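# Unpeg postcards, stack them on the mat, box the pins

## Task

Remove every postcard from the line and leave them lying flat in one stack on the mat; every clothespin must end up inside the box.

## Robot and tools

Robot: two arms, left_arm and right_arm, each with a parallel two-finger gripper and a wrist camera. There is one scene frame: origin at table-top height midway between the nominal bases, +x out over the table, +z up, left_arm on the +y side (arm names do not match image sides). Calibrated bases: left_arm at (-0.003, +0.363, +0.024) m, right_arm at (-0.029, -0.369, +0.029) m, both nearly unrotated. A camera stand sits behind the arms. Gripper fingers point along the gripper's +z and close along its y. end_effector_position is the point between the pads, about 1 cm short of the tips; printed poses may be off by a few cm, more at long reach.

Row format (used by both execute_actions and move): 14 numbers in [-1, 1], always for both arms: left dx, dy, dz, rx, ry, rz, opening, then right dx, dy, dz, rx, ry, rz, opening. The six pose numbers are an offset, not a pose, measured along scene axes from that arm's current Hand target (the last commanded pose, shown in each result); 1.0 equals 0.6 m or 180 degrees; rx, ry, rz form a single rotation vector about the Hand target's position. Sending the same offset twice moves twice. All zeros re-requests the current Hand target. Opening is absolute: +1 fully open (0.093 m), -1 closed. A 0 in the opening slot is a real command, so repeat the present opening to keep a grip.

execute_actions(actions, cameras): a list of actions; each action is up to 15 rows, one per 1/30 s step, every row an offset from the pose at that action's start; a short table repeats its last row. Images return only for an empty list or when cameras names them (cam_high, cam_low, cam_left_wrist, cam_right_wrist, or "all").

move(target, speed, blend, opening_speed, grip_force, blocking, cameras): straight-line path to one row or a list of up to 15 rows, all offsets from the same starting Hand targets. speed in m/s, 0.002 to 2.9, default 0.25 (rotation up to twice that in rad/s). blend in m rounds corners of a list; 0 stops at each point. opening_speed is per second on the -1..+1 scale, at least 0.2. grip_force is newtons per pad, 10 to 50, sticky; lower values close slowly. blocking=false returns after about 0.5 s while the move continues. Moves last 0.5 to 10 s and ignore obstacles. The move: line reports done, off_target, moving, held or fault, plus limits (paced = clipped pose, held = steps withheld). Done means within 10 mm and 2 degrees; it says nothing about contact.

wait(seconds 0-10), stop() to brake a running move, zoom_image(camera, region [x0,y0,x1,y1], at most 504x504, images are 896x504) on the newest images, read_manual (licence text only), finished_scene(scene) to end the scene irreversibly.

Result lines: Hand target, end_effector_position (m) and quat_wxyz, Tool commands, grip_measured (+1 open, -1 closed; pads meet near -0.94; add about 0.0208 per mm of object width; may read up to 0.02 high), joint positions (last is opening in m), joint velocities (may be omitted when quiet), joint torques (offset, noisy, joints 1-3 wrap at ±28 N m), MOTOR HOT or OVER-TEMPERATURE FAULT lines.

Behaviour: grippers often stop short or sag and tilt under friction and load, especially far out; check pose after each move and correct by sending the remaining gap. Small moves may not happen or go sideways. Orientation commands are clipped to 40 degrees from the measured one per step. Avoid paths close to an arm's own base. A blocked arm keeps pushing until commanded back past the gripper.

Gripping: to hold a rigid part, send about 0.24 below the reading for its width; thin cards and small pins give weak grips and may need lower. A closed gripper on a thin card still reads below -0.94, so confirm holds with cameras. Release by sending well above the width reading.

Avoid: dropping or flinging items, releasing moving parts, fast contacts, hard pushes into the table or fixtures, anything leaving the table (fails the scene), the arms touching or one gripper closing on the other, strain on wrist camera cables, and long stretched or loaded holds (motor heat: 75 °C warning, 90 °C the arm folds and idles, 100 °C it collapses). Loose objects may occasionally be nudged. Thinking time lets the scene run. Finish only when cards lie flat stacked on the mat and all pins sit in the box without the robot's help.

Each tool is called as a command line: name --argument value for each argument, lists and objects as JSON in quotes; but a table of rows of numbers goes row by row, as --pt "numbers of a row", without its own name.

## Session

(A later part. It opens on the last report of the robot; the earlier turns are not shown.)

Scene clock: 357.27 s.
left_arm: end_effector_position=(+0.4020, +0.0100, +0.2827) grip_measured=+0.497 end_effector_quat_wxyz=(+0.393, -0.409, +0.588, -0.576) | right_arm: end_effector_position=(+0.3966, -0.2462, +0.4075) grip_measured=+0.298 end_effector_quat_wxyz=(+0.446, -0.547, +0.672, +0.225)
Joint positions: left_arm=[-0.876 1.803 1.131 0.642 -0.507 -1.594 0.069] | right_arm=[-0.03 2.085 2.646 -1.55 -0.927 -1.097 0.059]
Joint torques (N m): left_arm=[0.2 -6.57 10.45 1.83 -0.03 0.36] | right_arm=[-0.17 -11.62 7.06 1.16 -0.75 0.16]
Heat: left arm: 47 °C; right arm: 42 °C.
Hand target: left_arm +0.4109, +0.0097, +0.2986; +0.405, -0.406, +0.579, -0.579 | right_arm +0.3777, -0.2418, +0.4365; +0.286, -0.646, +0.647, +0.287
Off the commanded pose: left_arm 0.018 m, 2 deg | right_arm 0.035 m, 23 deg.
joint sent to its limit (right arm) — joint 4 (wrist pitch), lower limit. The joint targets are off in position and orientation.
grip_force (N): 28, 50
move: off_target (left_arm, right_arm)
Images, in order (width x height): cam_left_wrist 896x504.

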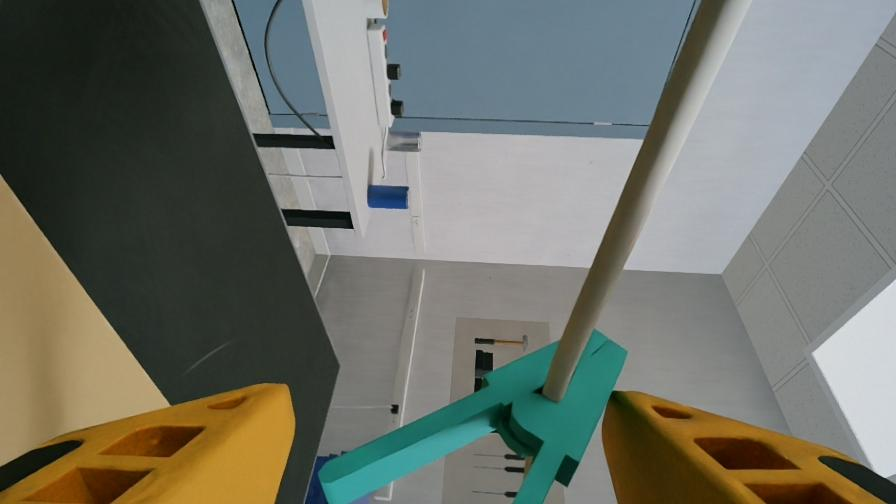

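move --target '[0.022,-0.01,0.0,0,0,0,0.5,0,0,0,0,0,0,0.3]' --speed 0.08 --cameras '["cam_left_wrist","cam_right_wrist"]'

Scene clock: 358.50 s.
left_arm: end_effector_position=(+0.4166, +0.0048, +0.2857) grip_measured=+0.497 end_effector_quat_wxyz=(+0.395, -0.410, +0.582, -0.581) | right_arm: end_effector_position=(+0.3966, -0.2462, +0.4075) grip_measured=+0.298 end_effector_quat_wxyz=(+0.446, -0.547, +0.672, +0.225)
Joint positions: left_arm=[-0.858 1.851 1.193 0.642 -0.492 -1.594 0.069] | right_arm=[-0.03 2.085 2.646 -1.55 -0.927 -1.097 0.059]
Joint torques (N m): left_arm=[0.18 -6.91 10.56 1.71 -0.02 0.37] | right_arm=[-0.13 -11.59 7.05 1.15 -0.75 0.16]
Heat: left arm: 47 °C; right arm: 42 °C.
Hand target: left_arm +0.4241, +0.0037, +0.2986; +0.405, -0.406, +0.579, -0.579 | right_arm +0.3777, -0.2418, +0.4365; +0.286, -0.646, +0.647, +0.287
Off the commanded pose: left_arm 0.015 m, 1 deg | right_arm 0.035 m, 23 deg.
joint sent to its limit (right arm) — joint 4 (wrist pitch), lower limit. The joint targets are off in position and orientation.
grip_force (N): 28, 50
move: off_target (left_arm, right_arm)
Images, in order (width x height): cam_left_wrist 896x504, cam_right_wrist 896x504.

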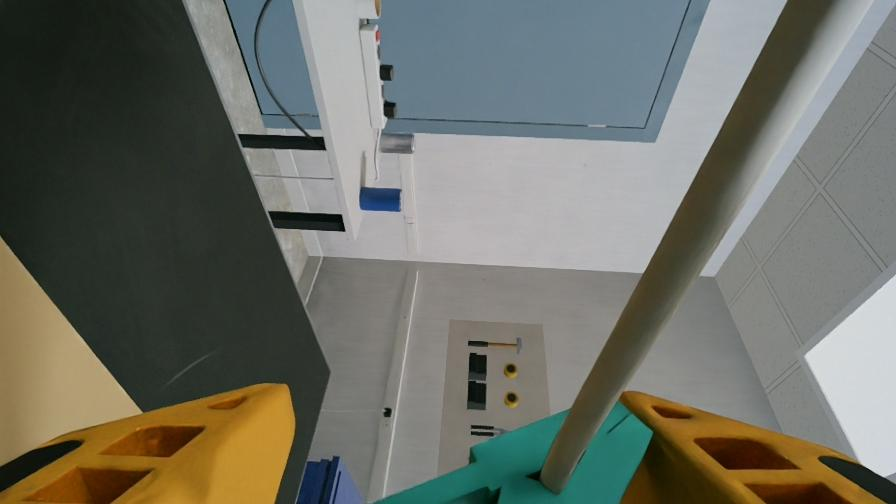

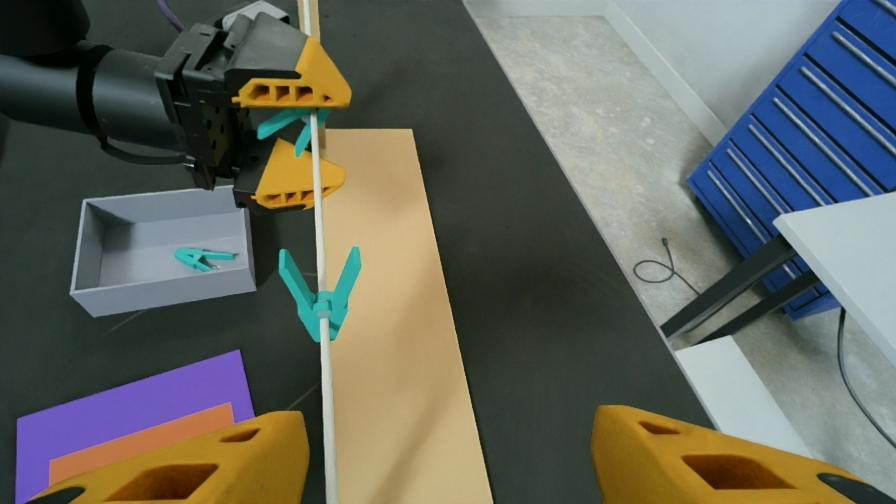

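move --target '[0.0,0.0,0.02,0,0,0,-0.05,0,0,0,0,0,0,0.3]' --speed 0.04 --opening_speed 0.8 --cameras '["cam_left_wrist","cam_right_wrist","cam_low"]'

Scene clock: 360.03 s.
left_arm: end_effector_position=(+0.4189, +0.0030, +0.2932) grip_measured=+0.264 end_effector_quat_wxyz=(+0.395, -0.410, +0.581, -0.582) | right_arm: end_effector_position=(+0.3966, -0.2462, +0.4075) grip_measured=+0.298 end_effector_quat_wxyz=(+0.446, -0.547, +0.672, +0.225)
Joint positions: left_arm=[-0.857 1.851 1.222 0.616 -0.49 -1.594 0.058] | right_arm=[-0.03 2.085 2.646 -1.55 -0.927 -1.097 0.059]
Joint torques (N m): left_arm=[0.21 -8.23 10.62 1.55 -0.02 0.36] | right_arm=[-0.17 -11.56 7.01 1.16 -0.74 0.16]
Heat: left arm: 47 °C; right arm: 42 °C.
Hand target: left_arm +0.4241, +0.0037, +0.3106; +0.405, -0.406, +0.579, -0.579 | right_arm +0.3777, -0.2418, +0.4365; +0.286, -0.646, +0.647, +0.287
Off the commanded pose: left_arm 0.018 m, 1 deg | right_arm 0.035 m, 23 deg.
joint sent to its limit (right arm) — joint 4 (wrist pitch), lower limit. The joint targets are off in position and orientation.
grip_force (N): 28, 50
move: off_target (left_arm, right_arm)
Images, in order (width x height): cam_low 896x504, cam_left_wrist 896x504, cam_right_wrist 896x504.

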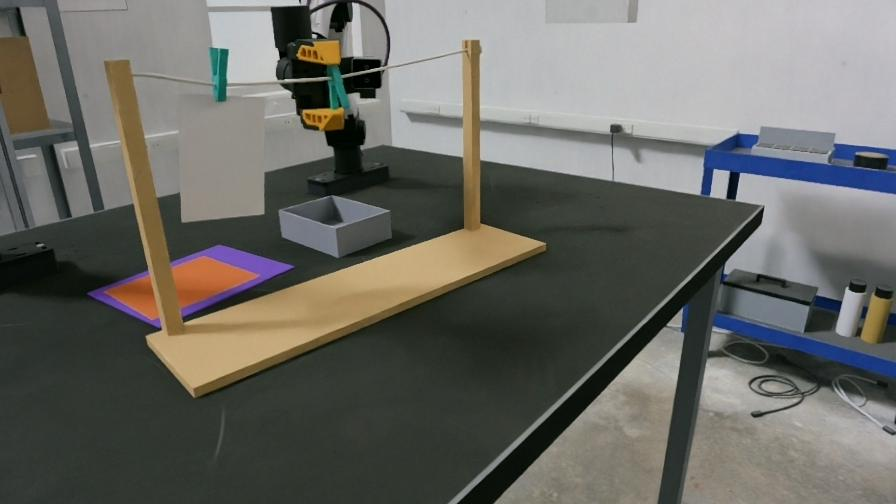

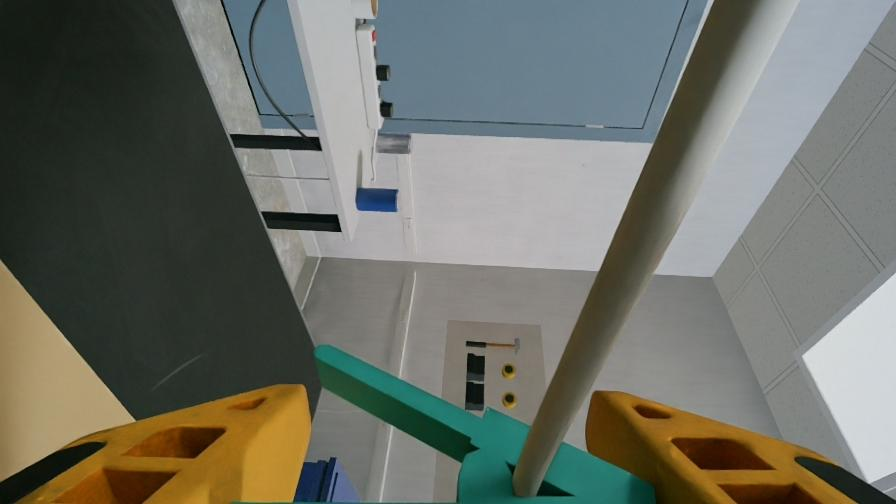

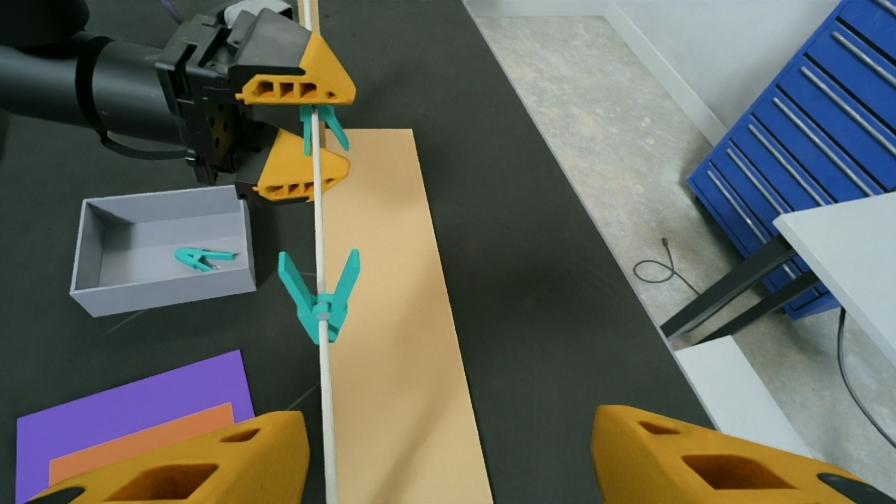

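move --pt "0 0 0 0 0 0 0.5 0 0 0 0 0 0 0.3" --pt "-0.122 0.047 -0.016 0 0 0 0.5 0 0 0 0 0 0 0.3" --speed 0.12

wait --seconds 1

move --target '[0.09,-0.033,0.0,0,0,0,0.5,0,0,0,0,0,0,0.3]' --speed 0.08 --cameras '["cam_left_wrist"]'

Scene clock: 362.93 s.
left_arm: end_effector_position=(+0.3527, +0.0202, +0.2814) grip_measured=+0.497 end_effector_quat_wxyz=(+0.389, -0.403, +0.602, -0.569) | right_arm: end_effector_position=(+0.3966, -0.2462, +0.4075) grip_measured=+0.298 end_effector_quat_wxyz=(+0.446, -0.547, +0.672, +0.225)
Joint positions: left_arm=[-0.959 1.653 0.976 0.616 -0.571 -1.594 0.069] | right_arm=[-0.03 2.085 2.646 -1.55 -0.927 -1.097 0.059]
Joint torques (N m): left_arm=[-0.69 -9.1 5.44 2.24 -0.36 0.34] | right_arm=[-0.14 -11.6 7.05 1.15 -0.74 0.17]
Heat: left arm: 47 °C; right arm: 42 °C.
Hand target: left_arm +0.3509, +0.0319, +0.3010; +0.405, -0.406, +0.579, -0.579 | right_arm +0.3777, -0.2418, +0.4365; +0.286, -0.646, +0.647, +0.287
Off the commanded pose: left_arm 0.023 m, 4 deg | right_arm 0.035 m, 23 deg.
joint sent to its limit (right arm) — joint 4 (wrist pitch), lower limit. The joint targets are off in position and orientation.
grip_force (N): 28, 50
move: off_target (left_arm, right_arm)

Scene clock: 363.93 s.
left_arm: end_effector_position=(+0.3528, +0.0204, +0.2814) grip_measured=+0.497 end_effector_quat_wxyz=(+0.389, -0.404, +0.602, -0.569) | right_arm: end_effector_position=(+0.3966, -0.2462, +0.4075) grip_measured=+0.298 end_effector_quat_wxyz=(+0.446, -0.547, +0.672, +0.225)
Joint positions: left_arm=[-0.959 1.653 0.976 0.616 -0.573 -1.594 0.069] | right_arm=[-0.03 2.085 2.646 -1.55 -0.927 -1.097 0.059]
Joint torques (N m): left_arm=[-0.66 -9.1 5.45 2.23 -0.35 0.33] | right_arm=[-0.14 -11.56 7.02 1.14 -0.74 0.16]
Heat: left arm: 47 °C; right arm: 42 °C.
Hand target: left_arm +0.3509, +0.0319, +0.3010; +0.405, -0.406, +0.579, -0.579 | right_arm +0.3777, -0.2418, +0.4365; +0.286, -0.646, +0.647, +0.287
Tool commands: left_gripper/opening=+0.5 right_gripper/opening=+0.3
Off the commanded pose: left_arm 0.023 m, 3 deg | right_arm 0.035 m, 23 deg.
grip_force (N): 28, 50
wait: 1.00 s; at rest by 0.17 s

Scene clock: 365.57 s.
left_arm: end_effector_position=(+0.4002, +0.0176, +0.2805) grip_measured=+0.497 end_effector_quat_wxyz=(+0.396, -0.413, +0.593, -0.566) | right_arm: end_effector_position=(+0.3966, -0.2462, +0.4075) grip_measured=+0.298 end_effector_quat_wxyz=(+0.446, -0.547, +0.672, +0.225)
Joint positions: left_arm=[-0.872 1.779 1.111 0.616 -0.515 -1.594 0.069] | right_arm=[-0.03 2.085 2.646 -1.55 -0.927 -1.097 0.059]
Joint torques (N m): left_arm=[0.03 -6.35 10.48 2.05 -0.05 0.36] | right_arm=[-0.18 -11.63 7.01 1.14 -0.74 0.16]
Heat: left arm: 48 °C; right arm: 42 °C.
Hand target: left_arm +0.4049, +0.0121, +0.3010; +0.405, -0.406, +0.579, -0.579 | right_arm +0.3777, -0.2418, +0.4365; +0.286, -0.646, +0.647, +0.287
Off the commanded pose: left_arm 0.022 m, 3 deg | right_arm 0.035 m, 23 deg.
joint sent to its limit (right arm) — joint 4 (wrist pitch), lower limit. The joint targets are off in position and orientation.
grip_force (N): 28, 50
move: off_target (left_arm, right_arm)
Images, in order (width x height): cam_left_wrist 896x504.

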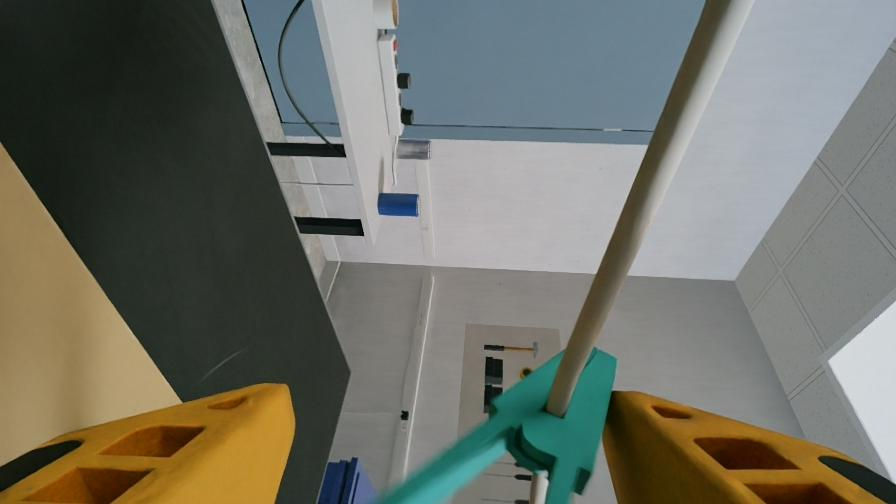

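move --target '[0.045,-0.018,0.0,0,0,0,0.5,0,0,0,0,0,0,0.3]' --speed 0.08 --cameras '["cam_left_wrist","cam_right_wrist","cam_low"]'

zoom_image --camera "cam_low" --region '[220, 20, 440, 180]'

Scene clock: 366.97 s.
left_arm: end_effector_position=(+0.4278, +0.0063, +0.2859) grip_measured=+0.497 end_effector_quat_wxyz=(+0.397, -0.413, +0.584, -0.576) | right_arm: end_effector_position=(+0.3966, -0.2462, +0.4075) grip_measured=+0.298 end_effector_quat_wxyz=(+0.446, -0.547, +0.672, +0.225)
Joint positions: left_arm=[-0.838 1.872 1.231 0.616 -0.481 -1.594 0.069] | right_arm=[-0.03 2.085 2.646 -1.55 -0.927 -1.097 0.059]
Joint torques (N m): left_arm=[0.06 -7.12 10.59 1.82 -0.03 0.36] | right_arm=[-0.13 -11.64 7.02 1.16 -0.74 0.15]
Heat: left arm: 48 °C; right arm: 42 °C.
Hand target: left_arm +0.4319, +0.0013, +0.3010; +0.405, -0.406, +0.579, -0.579 | right_arm +0.3777, -0.2418, +0.4365; +0.286, -0.646, +0.647, +0.287
Off the commanded pose: left_arm 0.016 m, 1 deg | right_arm 0.035 m, 23 deg.
joint sent to its limit (right arm) — joint 4 (wrist pitch), lower limit. The joint targets are off in position and orientation.
grip_force (N): 28, 50
move: off_target (left_arm, right_arm)
Images, in order (width x height): cam_low 896x504, cam_left_wrist 896x504, cam_right_wrist 896x504.

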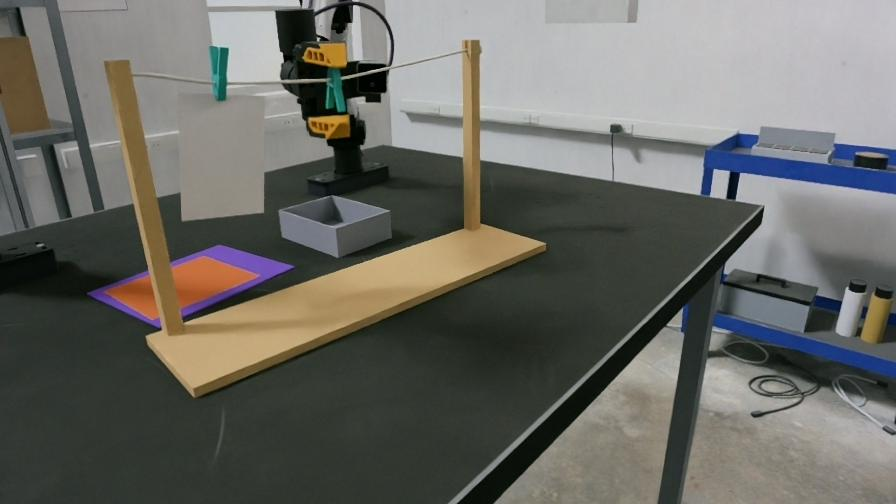

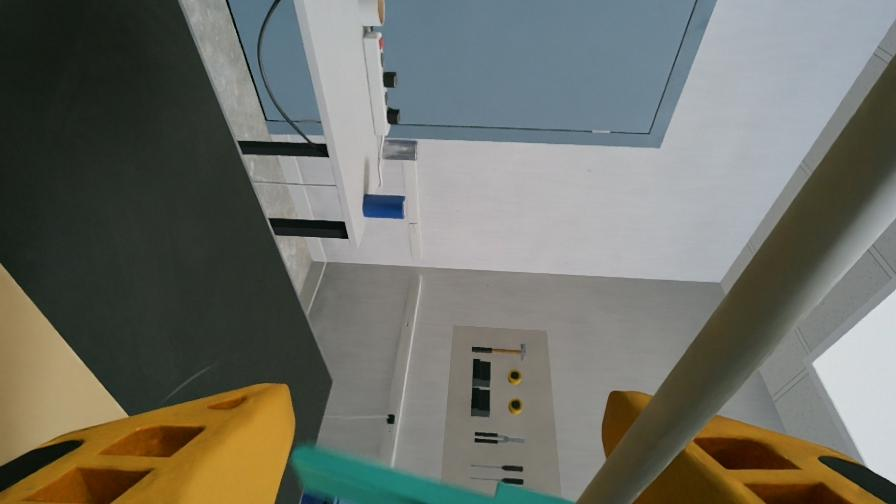

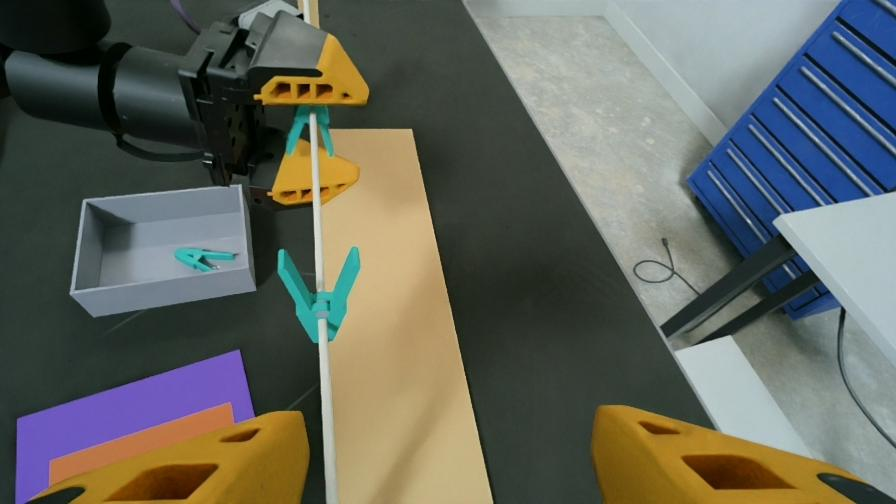

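Scaled by 2.291 from the camera's 896x504 image, which has a finer 1280x720 frame.

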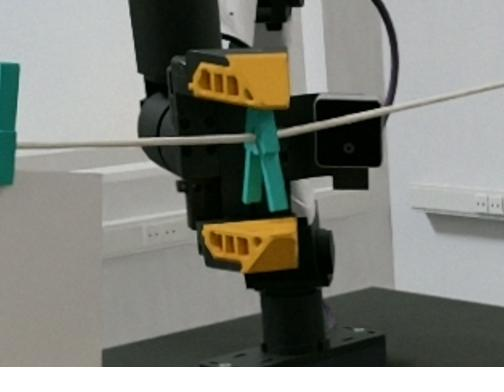

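move --target '[-0.13,0.05,0.0,0,0,0,0.5,0,0,0,0,0,0,0.3]' --speed 0.12

wait --seconds 1

move --target '[0.088,-0.034,0.0,0,0,0,0.5,0,0,0,0,0,0,0.3]' --speed 0.08 --cameras '["cam_left_wrist"]'

Scene clock: 368.57 s.
left_arm: end_effector_position=(+0.3555, +0.0198, +0.2826) grip_measured=+0.497 end_effector_quat_wxyz=(+0.389, -0.403, +0.601, -0.570) | right_arm: end_effector_position=(+0.3966, -0.2462, +0.4075) grip_measured=+0.298 end_effector_quat_wxyz=(+0.446, -0.547, +0.672, +0.225)
Joint positions: left_arm=[-0.953 1.659 0.986 0.616 -0.565 -1.594 0.069] | right_arm=[-0.03 2.085 2.646 -1.55 -0.927 -1.097 0.059]
Joint torques (N m): left_arm=[-0.72 -9.09 5.5 2.24 -0.36 0.34] | right_arm=[-0.14 -11.66 6.99 1.16 -0.74 0.16]
Heat: left arm: 48 °C; right arm: 42 °C.
Hand target: left_arm +0.3539, +0.0313, +0.3010; +0.405, -0.406, +0.579, -0.579 | right_arm +0.3777, -0.2418, +0.4365; +0.286, -0.646, +0.647, +0.287
Off the commanded pose: left_arm 0.022 m, 3 deg | right_arm 0.035 m, 23 deg.
joint sent to its limit (right arm) — joint 4 (wrist pitch), lower limit. The joint targets are off in position and orientation.
grip_force (N): 28, 50
move: off_target (left_arm, right_arm)

Scene clock: 369.57 s.
left_arm: end_effector_position=(+0.3556, +0.0201, +0.2826) grip_measured=+0.497 end_effector_quat_wxyz=(+0.389, -0.404, +0.601, -0.570) | right_arm: end_effector_position=(+0.3966, -0.2462, +0.4075) grip_measured=+0.298 end_effector_quat_wxyz=(+0.446, -0.547, +0.672, +0.225)
Joint positions: left_arm=[-0.953 1.659 0.986 0.616 -0.567 -1.594 0.069] | right_arm=[-0.03 2.085 2.646 -1.55 -0.927 -1.097 0.059]
Joint torques (N m): left_arm=[-0.68 -9.11 5.48 2.24 -0.36 0.33] | right_arm=[-0.18 -11.59 7.04 1.16 -0.75 0.16]
Heat: left arm: 47 °C; right arm: 42 °C.
Hand target: left_arm +0.3539, +0.0313, +0.3010; +0.405, -0.406, +0.579, -0.579 | right_arm +0.3777, -0.2418, +0.4365; +0.286, -0.646, +0.647, +0.287
Tool commands: left_gripper/opening=+0.5 right_gripper/opening=+0.3
Off the commanded pose: left_arm 0.022 m, 3 deg | right_arm 0.035 m, 23 deg.
grip_force (N): 28, 50
wait: 1.00 s; at rest by 0.17 s

Scene clock: 371.20 s.
left_arm: end_effector_position=(+0.4015, +0.0158, +0.2807) grip_measured=+0.497 end_effector_quat_wxyz=(+0.396, -0.413, +0.593, -0.567) | right_arm: end_effector_position=(+0.3966, -0.2462, +0.4075) grip_measured=+0.298 end_effector_quat_wxyz=(+0.446, -0.547, +0.672, +0.225)
Joint positions: left_arm=[-0.872 1.786 1.121 0.616 -0.513 -1.594 0.069] | right_arm=[-0.03 2.085 2.646 -1.55 -0.927 -1.097 0.059]
Joint torques (N m): left_arm=[0.14 -6.48 10.47 2.03 -0.05 0.36] | right_arm=[-0.18 -11.63 7.04 1.13 -0.74 0.16]
Heat: left arm: 48 °C; right arm: 42 °C.
Hand target: left_arm +0.4067, +0.0109, +0.3010; +0.405, -0.406, +0.579, -0.579 | right_arm +0.3777, -0.2418, +0.4365; +0.286, -0.646, +0.647, +0.287
Off the commanded pose: left_arm 0.022 m, 3 deg | right_arm 0.035 m, 23 deg.
joint sent to its limit (right arm) — joint 4 (wrist pitch), lower limit. The joint targets are off in position and orientation.
grip_force (N): 28, 50
move: off_target (left_arm, right_arm)
Images, in order (width x height): cam_left_wrist 896x504.

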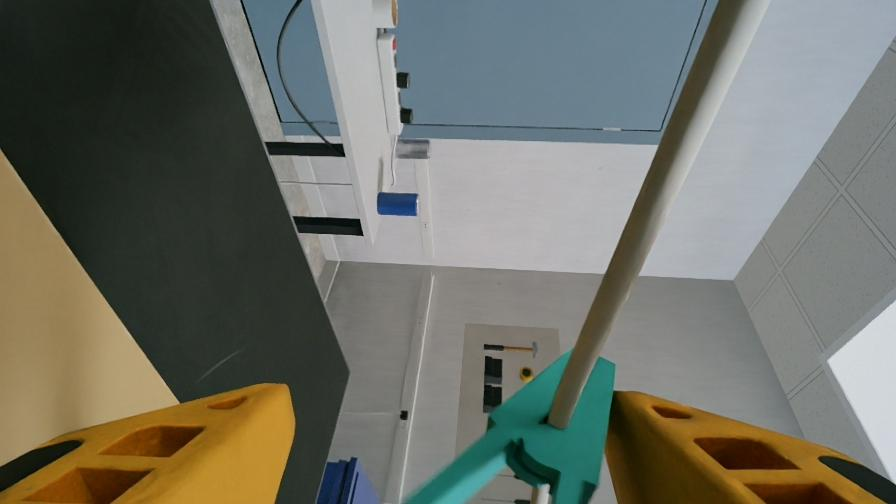

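move --target '[0.018,-0.007,-0.015,0,0,0,0.5,0,0,0,0,0,0,0.3]' --speed 0.08 --cameras '["cam_left_wrist","cam_low"]'

zoom_image --camera "cam_low" --region '[220, 20, 440, 180]'

Scene clock: 372.70 s.
left_arm: end_effector_position=(+0.4098, +0.0095, +0.2717) grip_measured=+0.497 end_effector_quat_wxyz=(+0.394, -0.412, +0.598, -0.563) | right_arm: end_effector_position=(+0.3966, -0.2462, +0.4075) grip_measured=+0.298 end_effector_quat_wxyz=(+0.446, -0.547, +0.672, +0.225)
Joint positions: left_arm=[-0.864 1.831 1.151 0.616 -0.501 -1.594 0.069] | right_arm=[-0.03 2.085 2.646 -1.55 -0.927 -1.097 0.059]
Joint torques (N m): left_arm=[0.2 -6.42 9.99 2.27 -0.03 0.35] | right_arm=[-0.23 -11.62 7.02 1.15 -0.75 0.15]
Heat: left arm: 48 °C; right arm: 42 °C.
Hand target: left_arm +0.4175, +0.0067, +0.2920; +0.405, -0.406, +0.579, -0.579 | right_arm +0.3777, -0.2418, +0.4365; +0.286, -0.646, +0.647, +0.287
Off the commanded pose: left_arm 0.022 m, 3 deg | right_arm 0.035 m, 23 deg.
joint sent to its limit (right arm) — joint 4 (wrist pitch), lower limit. The joint targets are off in position and orientation.
grip_force (N): 28, 50
move: off_target (left_arm, right_arm)
Images, in order (width x height): cam_low 896x504, cam_left_wrist 896x504.

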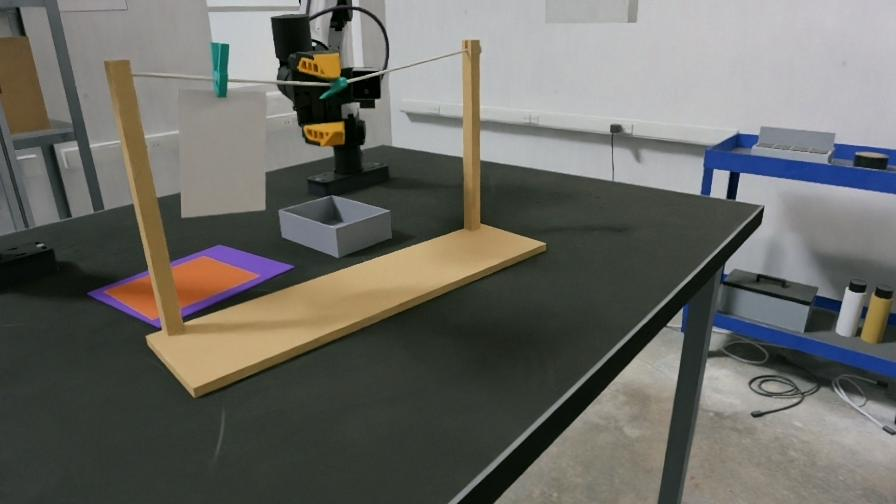

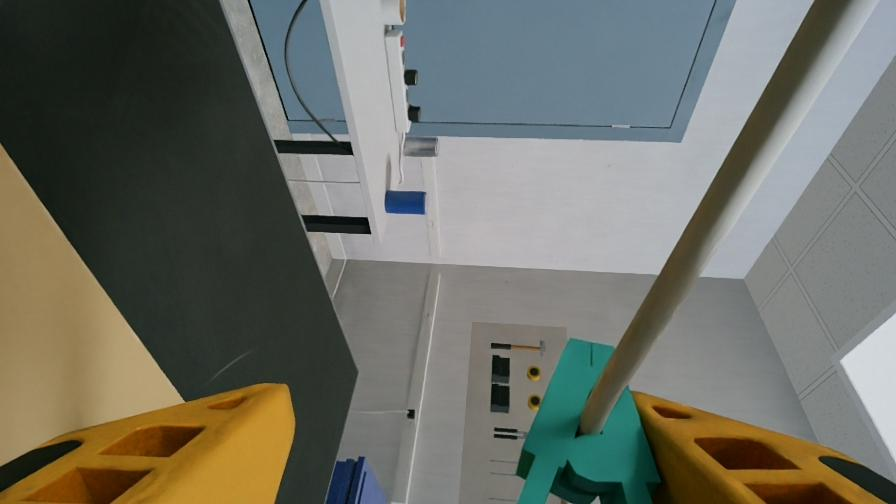

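Scaled by 2.291 from the camera's 896x504 image, which has a finer 1280x720 frame.

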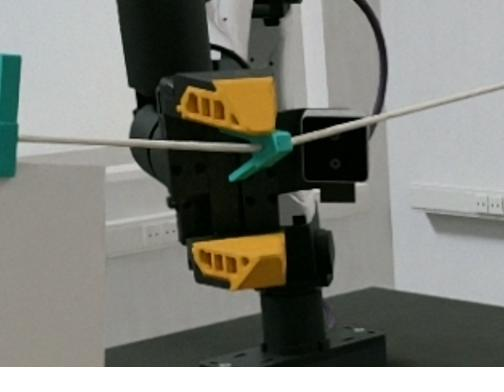

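move --target '[0.0,0.0,0.012,0,0,0,-0.1,0,0,0,0,0,0,0.3]' --speed 0.012 --opening_speed 1.0 --cameras '["cam_left_wrist","cam_low"]'

zoom_image --camera "cam_low" --region '[220, 20, 440, 180]'

Scene clock: 375.10 s.
left_arm: end_effector_position=(+0.4129, +0.0085, +0.2834) grip_measured=-0.098 end_effector_quat_wxyz=(+0.396, -0.412, +0.589, -0.572) | right_arm: end_effector_position=(+0.3966, -0.2462, +0.4075) grip_measured=+0.298 end_effector_quat_wxyz=(+0.446, -0.547, +0.672, +0.225)
Joint positions: left_arm=[-0.861 1.831 1.177 0.616 -0.501 -1.594 0.041] | right_arm=[-0.03 2.085 2.646 -1.55 -0.927 -1.097 0.059]
Joint torques (N m): left_arm=[0.23 -7.13 9.46 1.99 -0.02 0.36] | right_arm=[-0.17 -11.51 7.02 1.15 -0.74 0.16]
Heat: left arm: 48 °C; right arm: 42 °C.
Hand target: left_arm +0.4175, +0.0067, +0.2992; +0.405, -0.406, +0.579, -0.579 | right_arm +0.3777, -0.2418, +0.4365; +0.286, -0.646, +0.647, +0.287
Off the commanded pose: left_arm 0.017 m, 2 deg | right_arm 0.035 m, 23 deg.
joint sent to its limit (right arm) — joint 4 (wrist pitch), lower limit. The joint targets are off in position and orientation.
grip_force (N): 28, 50
move: off_target (left_arm, right_arm)
Images, in order (width x height): cam_low 896x504, cam_left_wrist 896x504.

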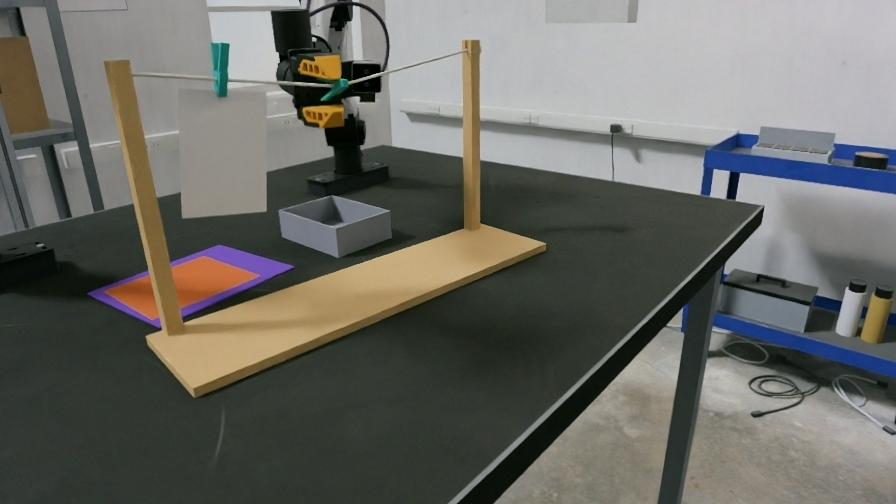

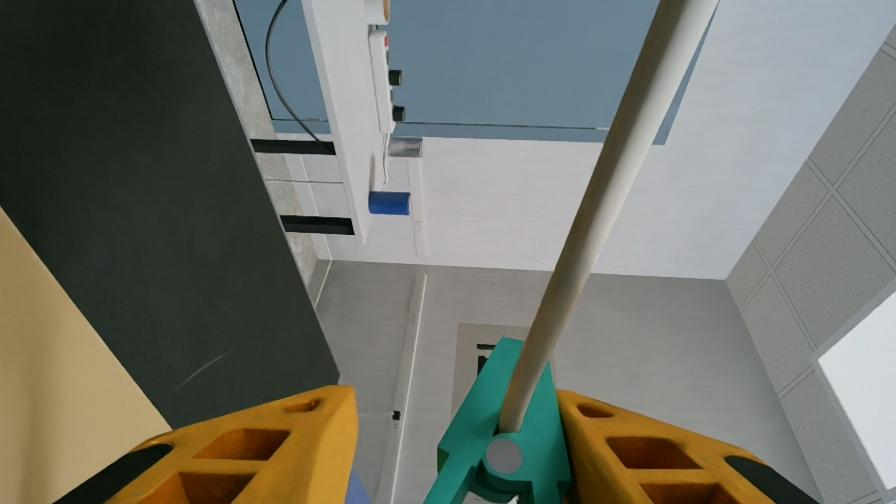

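Scaled by 2.291 from the camera's 896x504 image, which has a finer 1280x720 frame.

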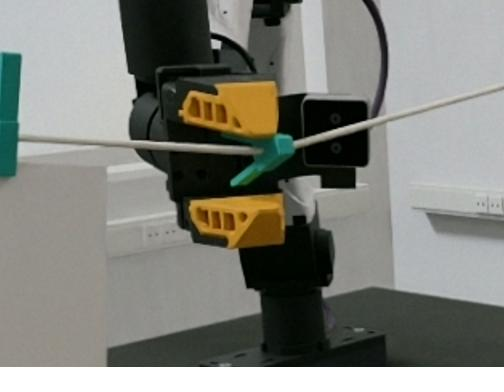

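move --pt "0.0 0.0 0.005 0 0 0 -0.3 0 0 0 0 0 0 0.3" --pt "-0.03 0.012 0.005 0 0 0 -0.3 0 0 0 0 0 0 0.3" --speed 0.04 --opening_speed 1.0 --cameras '["cam_left_wrist","cam_low"]'

zoom_image --camera "cam_low" --region '[220, 20, 440, 180]'

Scene clock: 377.53 s.
left_arm: end_effector_position=(+0.4073, +0.0090, +0.2890) grip_measured=-0.298 end_effector_quat_wxyz=(+0.394, -0.410, +0.587, -0.576) | right_arm: end_effector_position=(+0.3966, -0.2462, +0.4075) grip_measured=+0.298 end_effector_quat_wxyz=(+0.446, -0.547, +0.672, +0.225)
Joint positions: left_arm=[-0.869 1.809 1.165 0.616 -0.502 -1.594 0.031] | right_arm=[-0.03 2.085 2.646 -1.55 -0.927 -1.097 0.059]
Joint torques (N m): left_arm=[-0.95 -10.29 5.26 2.02 -0.25 0.35] | right_arm=[-0.12 -11.66 7.06 1.15 -0.74 0.16]
Heat: left arm: 48 °C; right arm: 42 °C.
Hand target: left_arm +0.3995, +0.0139, +0.3022; +0.405, -0.406, +0.579, -0.579 | right_arm +0.3777, -0.2418, +0.4365; +0.286, -0.646, +0.647, +0.287
Off the commanded pose: left_arm 0.016 m, 2 deg | right_arm 0.035 m, 23 deg.
joint sent to its limit (right arm) — joint 4 (wrist pitch), lower limit. The joint targets are off in position and orientation.
grip_force (N): 28, 50
move: off_target (left_arm, right_arm)
Images, in order (width x height): cam_low 896x504, cam_left_wrist 896x504.

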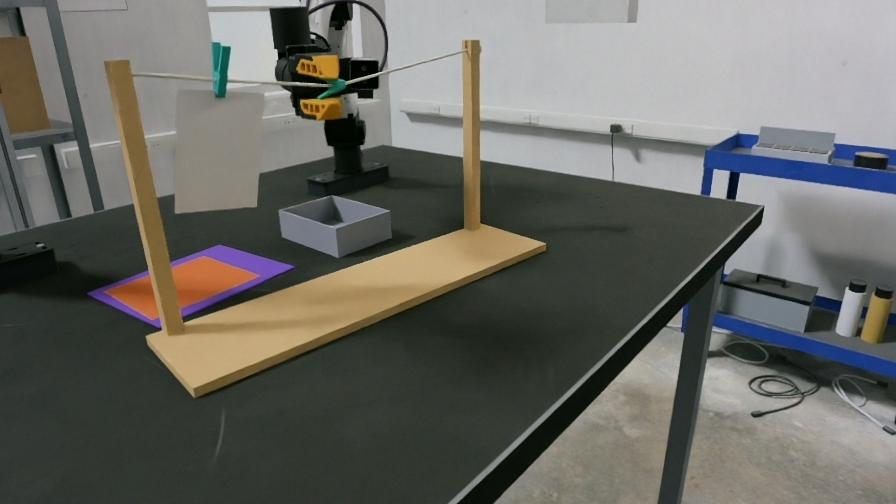

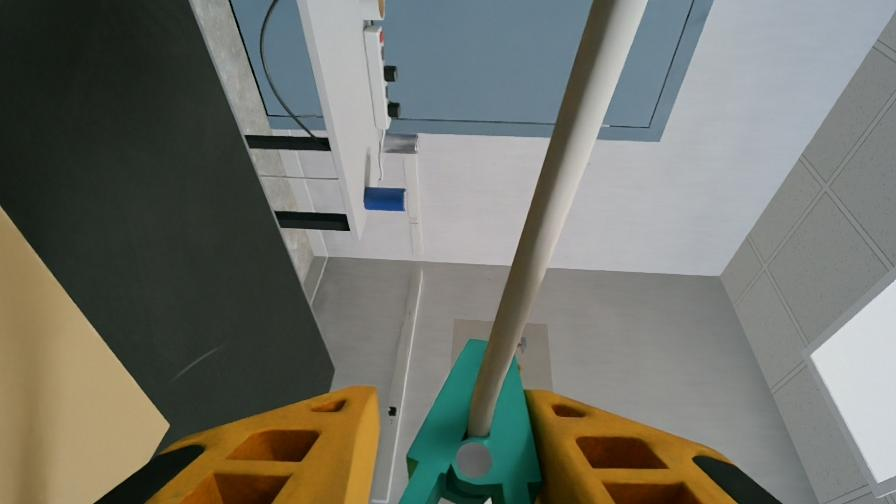

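Scaled by 2.291 from the camera's 896x504 image, which has a finer 1280x720 frame.

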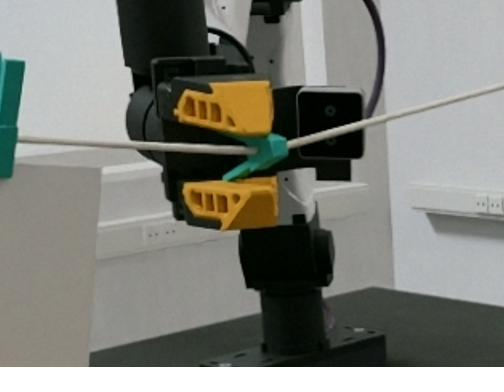

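move --target '[-0.033,0.013,-0.002,0,0,0,-0.3,0,0,0,0,0,0,0.3]' --speed 0.05 --cameras '["cam_left_wrist","cam_low"]'

zoom_image --camera "cam_low" --region '[220, 20, 440, 180]'

Scene clock: 378.80 s.
left_arm: end_effector_position=(+0.3863, +0.0148, +0.2925) grip_measured=-0.298 end_effector_quat_wxyz=(+0.391, -0.406, +0.589, -0.580) | right_arm: end_effector_position=(+0.3966, -0.2462, +0.4075) grip_measured=+0.298 end_effector_quat_wxyz=(+0.446, -0.547, +0.672, +0.225)
Joint positions: left_arm=[-0.896 1.737 1.088 0.624 -0.516 -1.594 0.031] | right_arm=[-0.03 2.085 2.646 -1.55 -0.927 -1.097 0.059]
Joint torques (N m): left_arm=[-0.98 -9.24 4.82 2.09 -0.42 0.36] | right_arm=[-0.16 -11.6 7.06 1.15 -0.75 0.17]
Heat: left arm: 48 °C; right arm: 43 °C.
Hand target: left_arm +0.3797, +0.0217, +0.3010; +0.405, -0.406, +0.579, -0.579 | right_arm +0.3777, -0.2418, +0.4365; +0.286, -0.646, +0.647, +0.287
Off the commanded pose: left_arm 0.013 m, 2 deg | right_arm 0.035 m, 23 deg.
joint sent to its limit (right arm) — joint 4 (wrist pitch), lower limit. The joint targets are off in position and orientation.
grip_force (N): 28, 50
move: off_target (left_arm, right_arm)
Images, in order (width x height): cam_low 896x504, cam_left_wrist 896x504.

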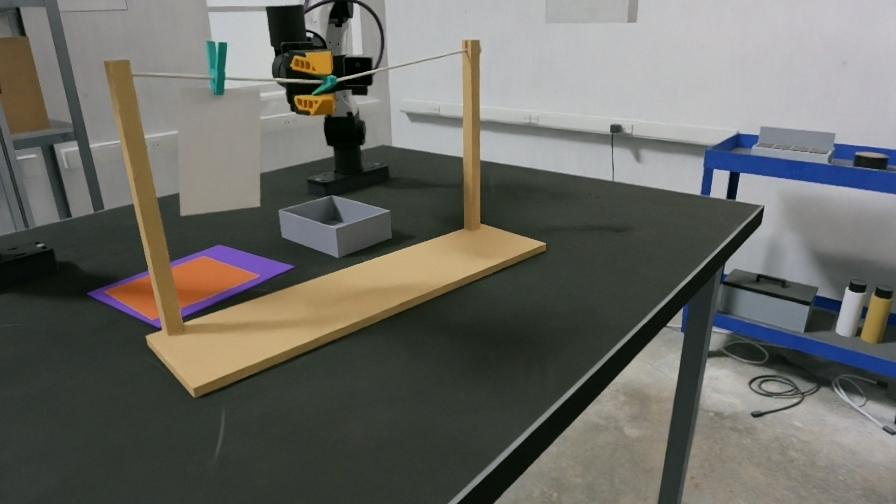

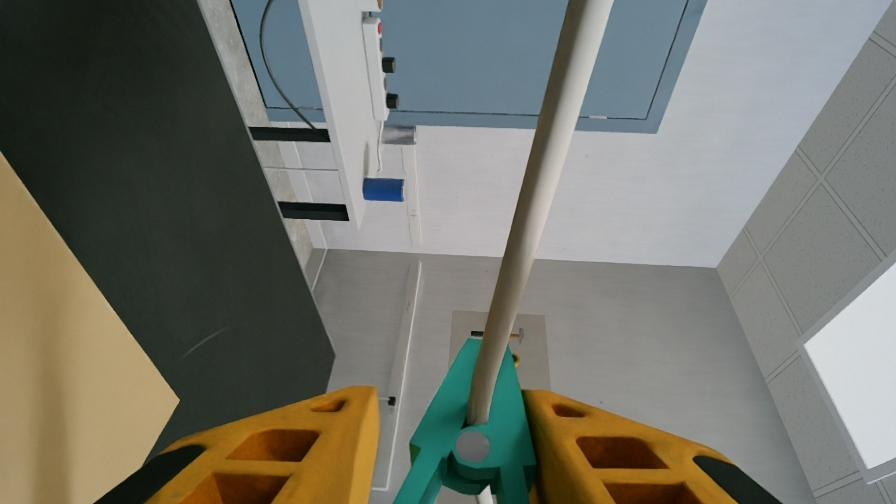

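Scaled by 2.291 from the camera's 896x504 image, which has a finer 1280x720 frame.

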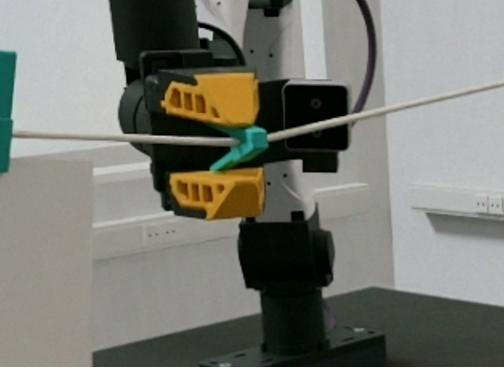

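move --target '[0.0,0.0,0.0,0,0,0,-0.6,0,0,0,0,0,0,0.3]' --speed 0.05 --grip_force 50 --opening_speed 1.0 --cameras '["cam_left_wrist","cam_right_wrist","cam_low"]'

zoom_image --camera "cam_low" --region '[220, 20, 440, 180]'

zoom_image --camera "cam_right_wrist" --region '[200, 0, 460, 150]'

Scene clock: 379.97 s.
left_arm: end_effector_position=(+0.3868, +0.0154, +0.2949) grip_measured=-0.599 end_effector_quat_wxyz=(+0.391, -0.406, +0.584, -0.584) | right_arm: end_effector_position=(+0.3966, -0.2462, +0.4075) grip_measured=+0.298 end_effector_quat_wxyz=(+0.446, -0.547, +0.672, +0.225)
Joint positions: left_arm=[-0.895 1.737 1.088 0.634 -0.516 -1.594 0.016] | right_arm=[-0.03 2.085 2.646 -1.55 -0.927 -1.097 0.059]
Joint velocities: left_arm=[-0.007 -0.002 -0.017 -0.037 -0.007 -0.007 -0.005] | right_arm=[within noise]
Joint torques (N m): left_arm=[-0.94 -9.22 4.79 2 -0.4 0.36] | right_arm=[-0.16 -11.62 7.06 1.15 -0.74 0.17]
Heat: left arm: 48 °C; right arm: 43 °C.
Hand target: left_arm +0.3797, +0.0217, +0.3010; +0.405, -0.406, +0.579, -0.579 | right_arm +0.3777, -0.2418, +0.4365; +0.286, -0.646, +0.647, +0.287
Off the commanded pose: left_arm 0.011 m, 2 deg | right_arm 0.035 m, 23 deg.
joint sent to its limit (right arm) — joint 4 (wrist pitch), lower limit. The joint targets are off in position and orientation.
move: off_target (left_arm, right_arm)
Images, in order (width x height): cam_low 896x504, cam_left_wrist 896x504, cam_right_wrist 896x504.

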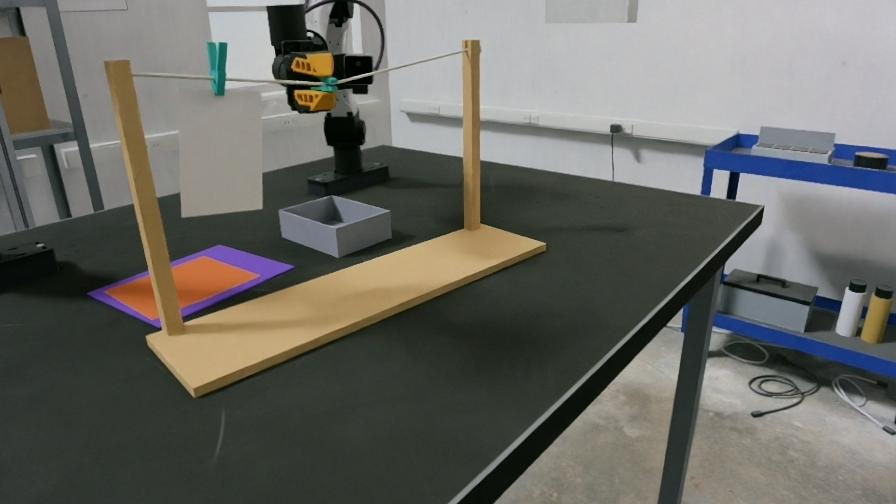

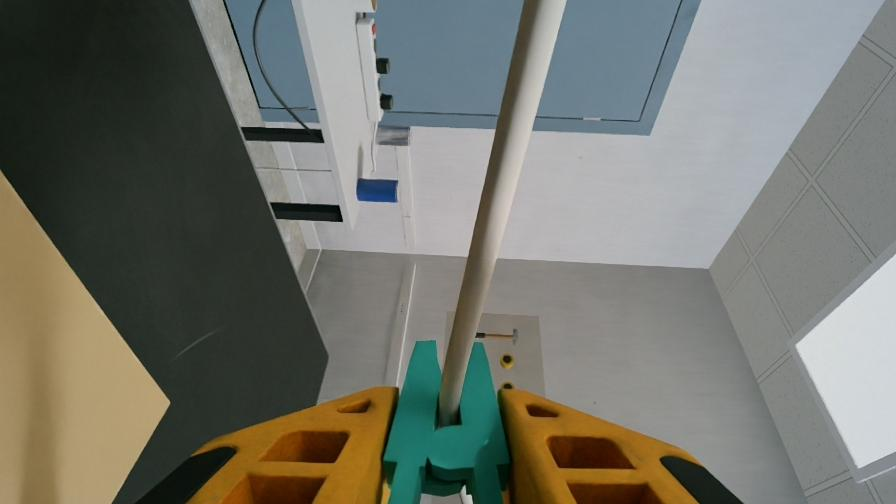

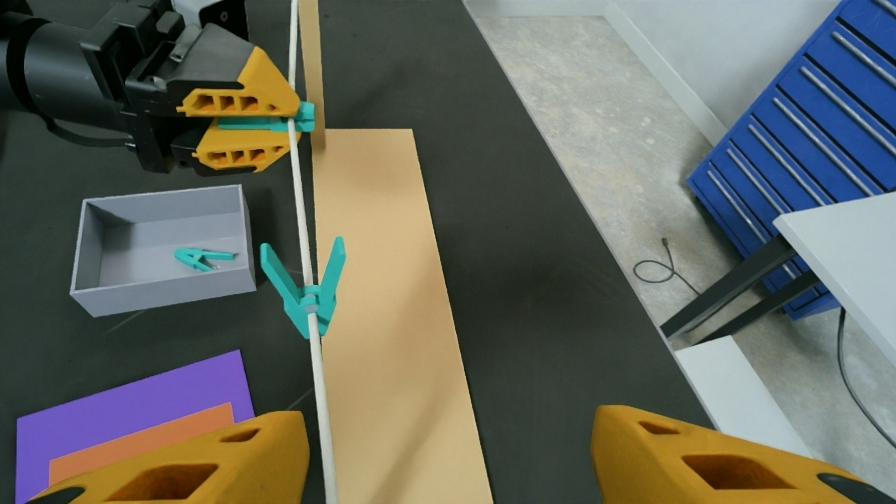

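Scaled by 2.291 from the camera's 896x504 image, which has a finer 1280x720 frame.

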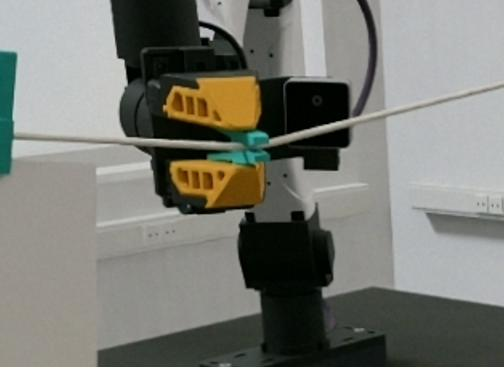

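Scaled by 1.938 from the camera's 896x504 image, which has a finer 1280x720 frame.

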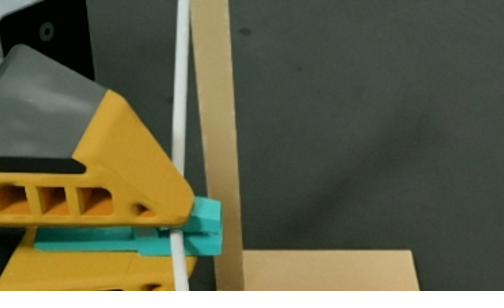

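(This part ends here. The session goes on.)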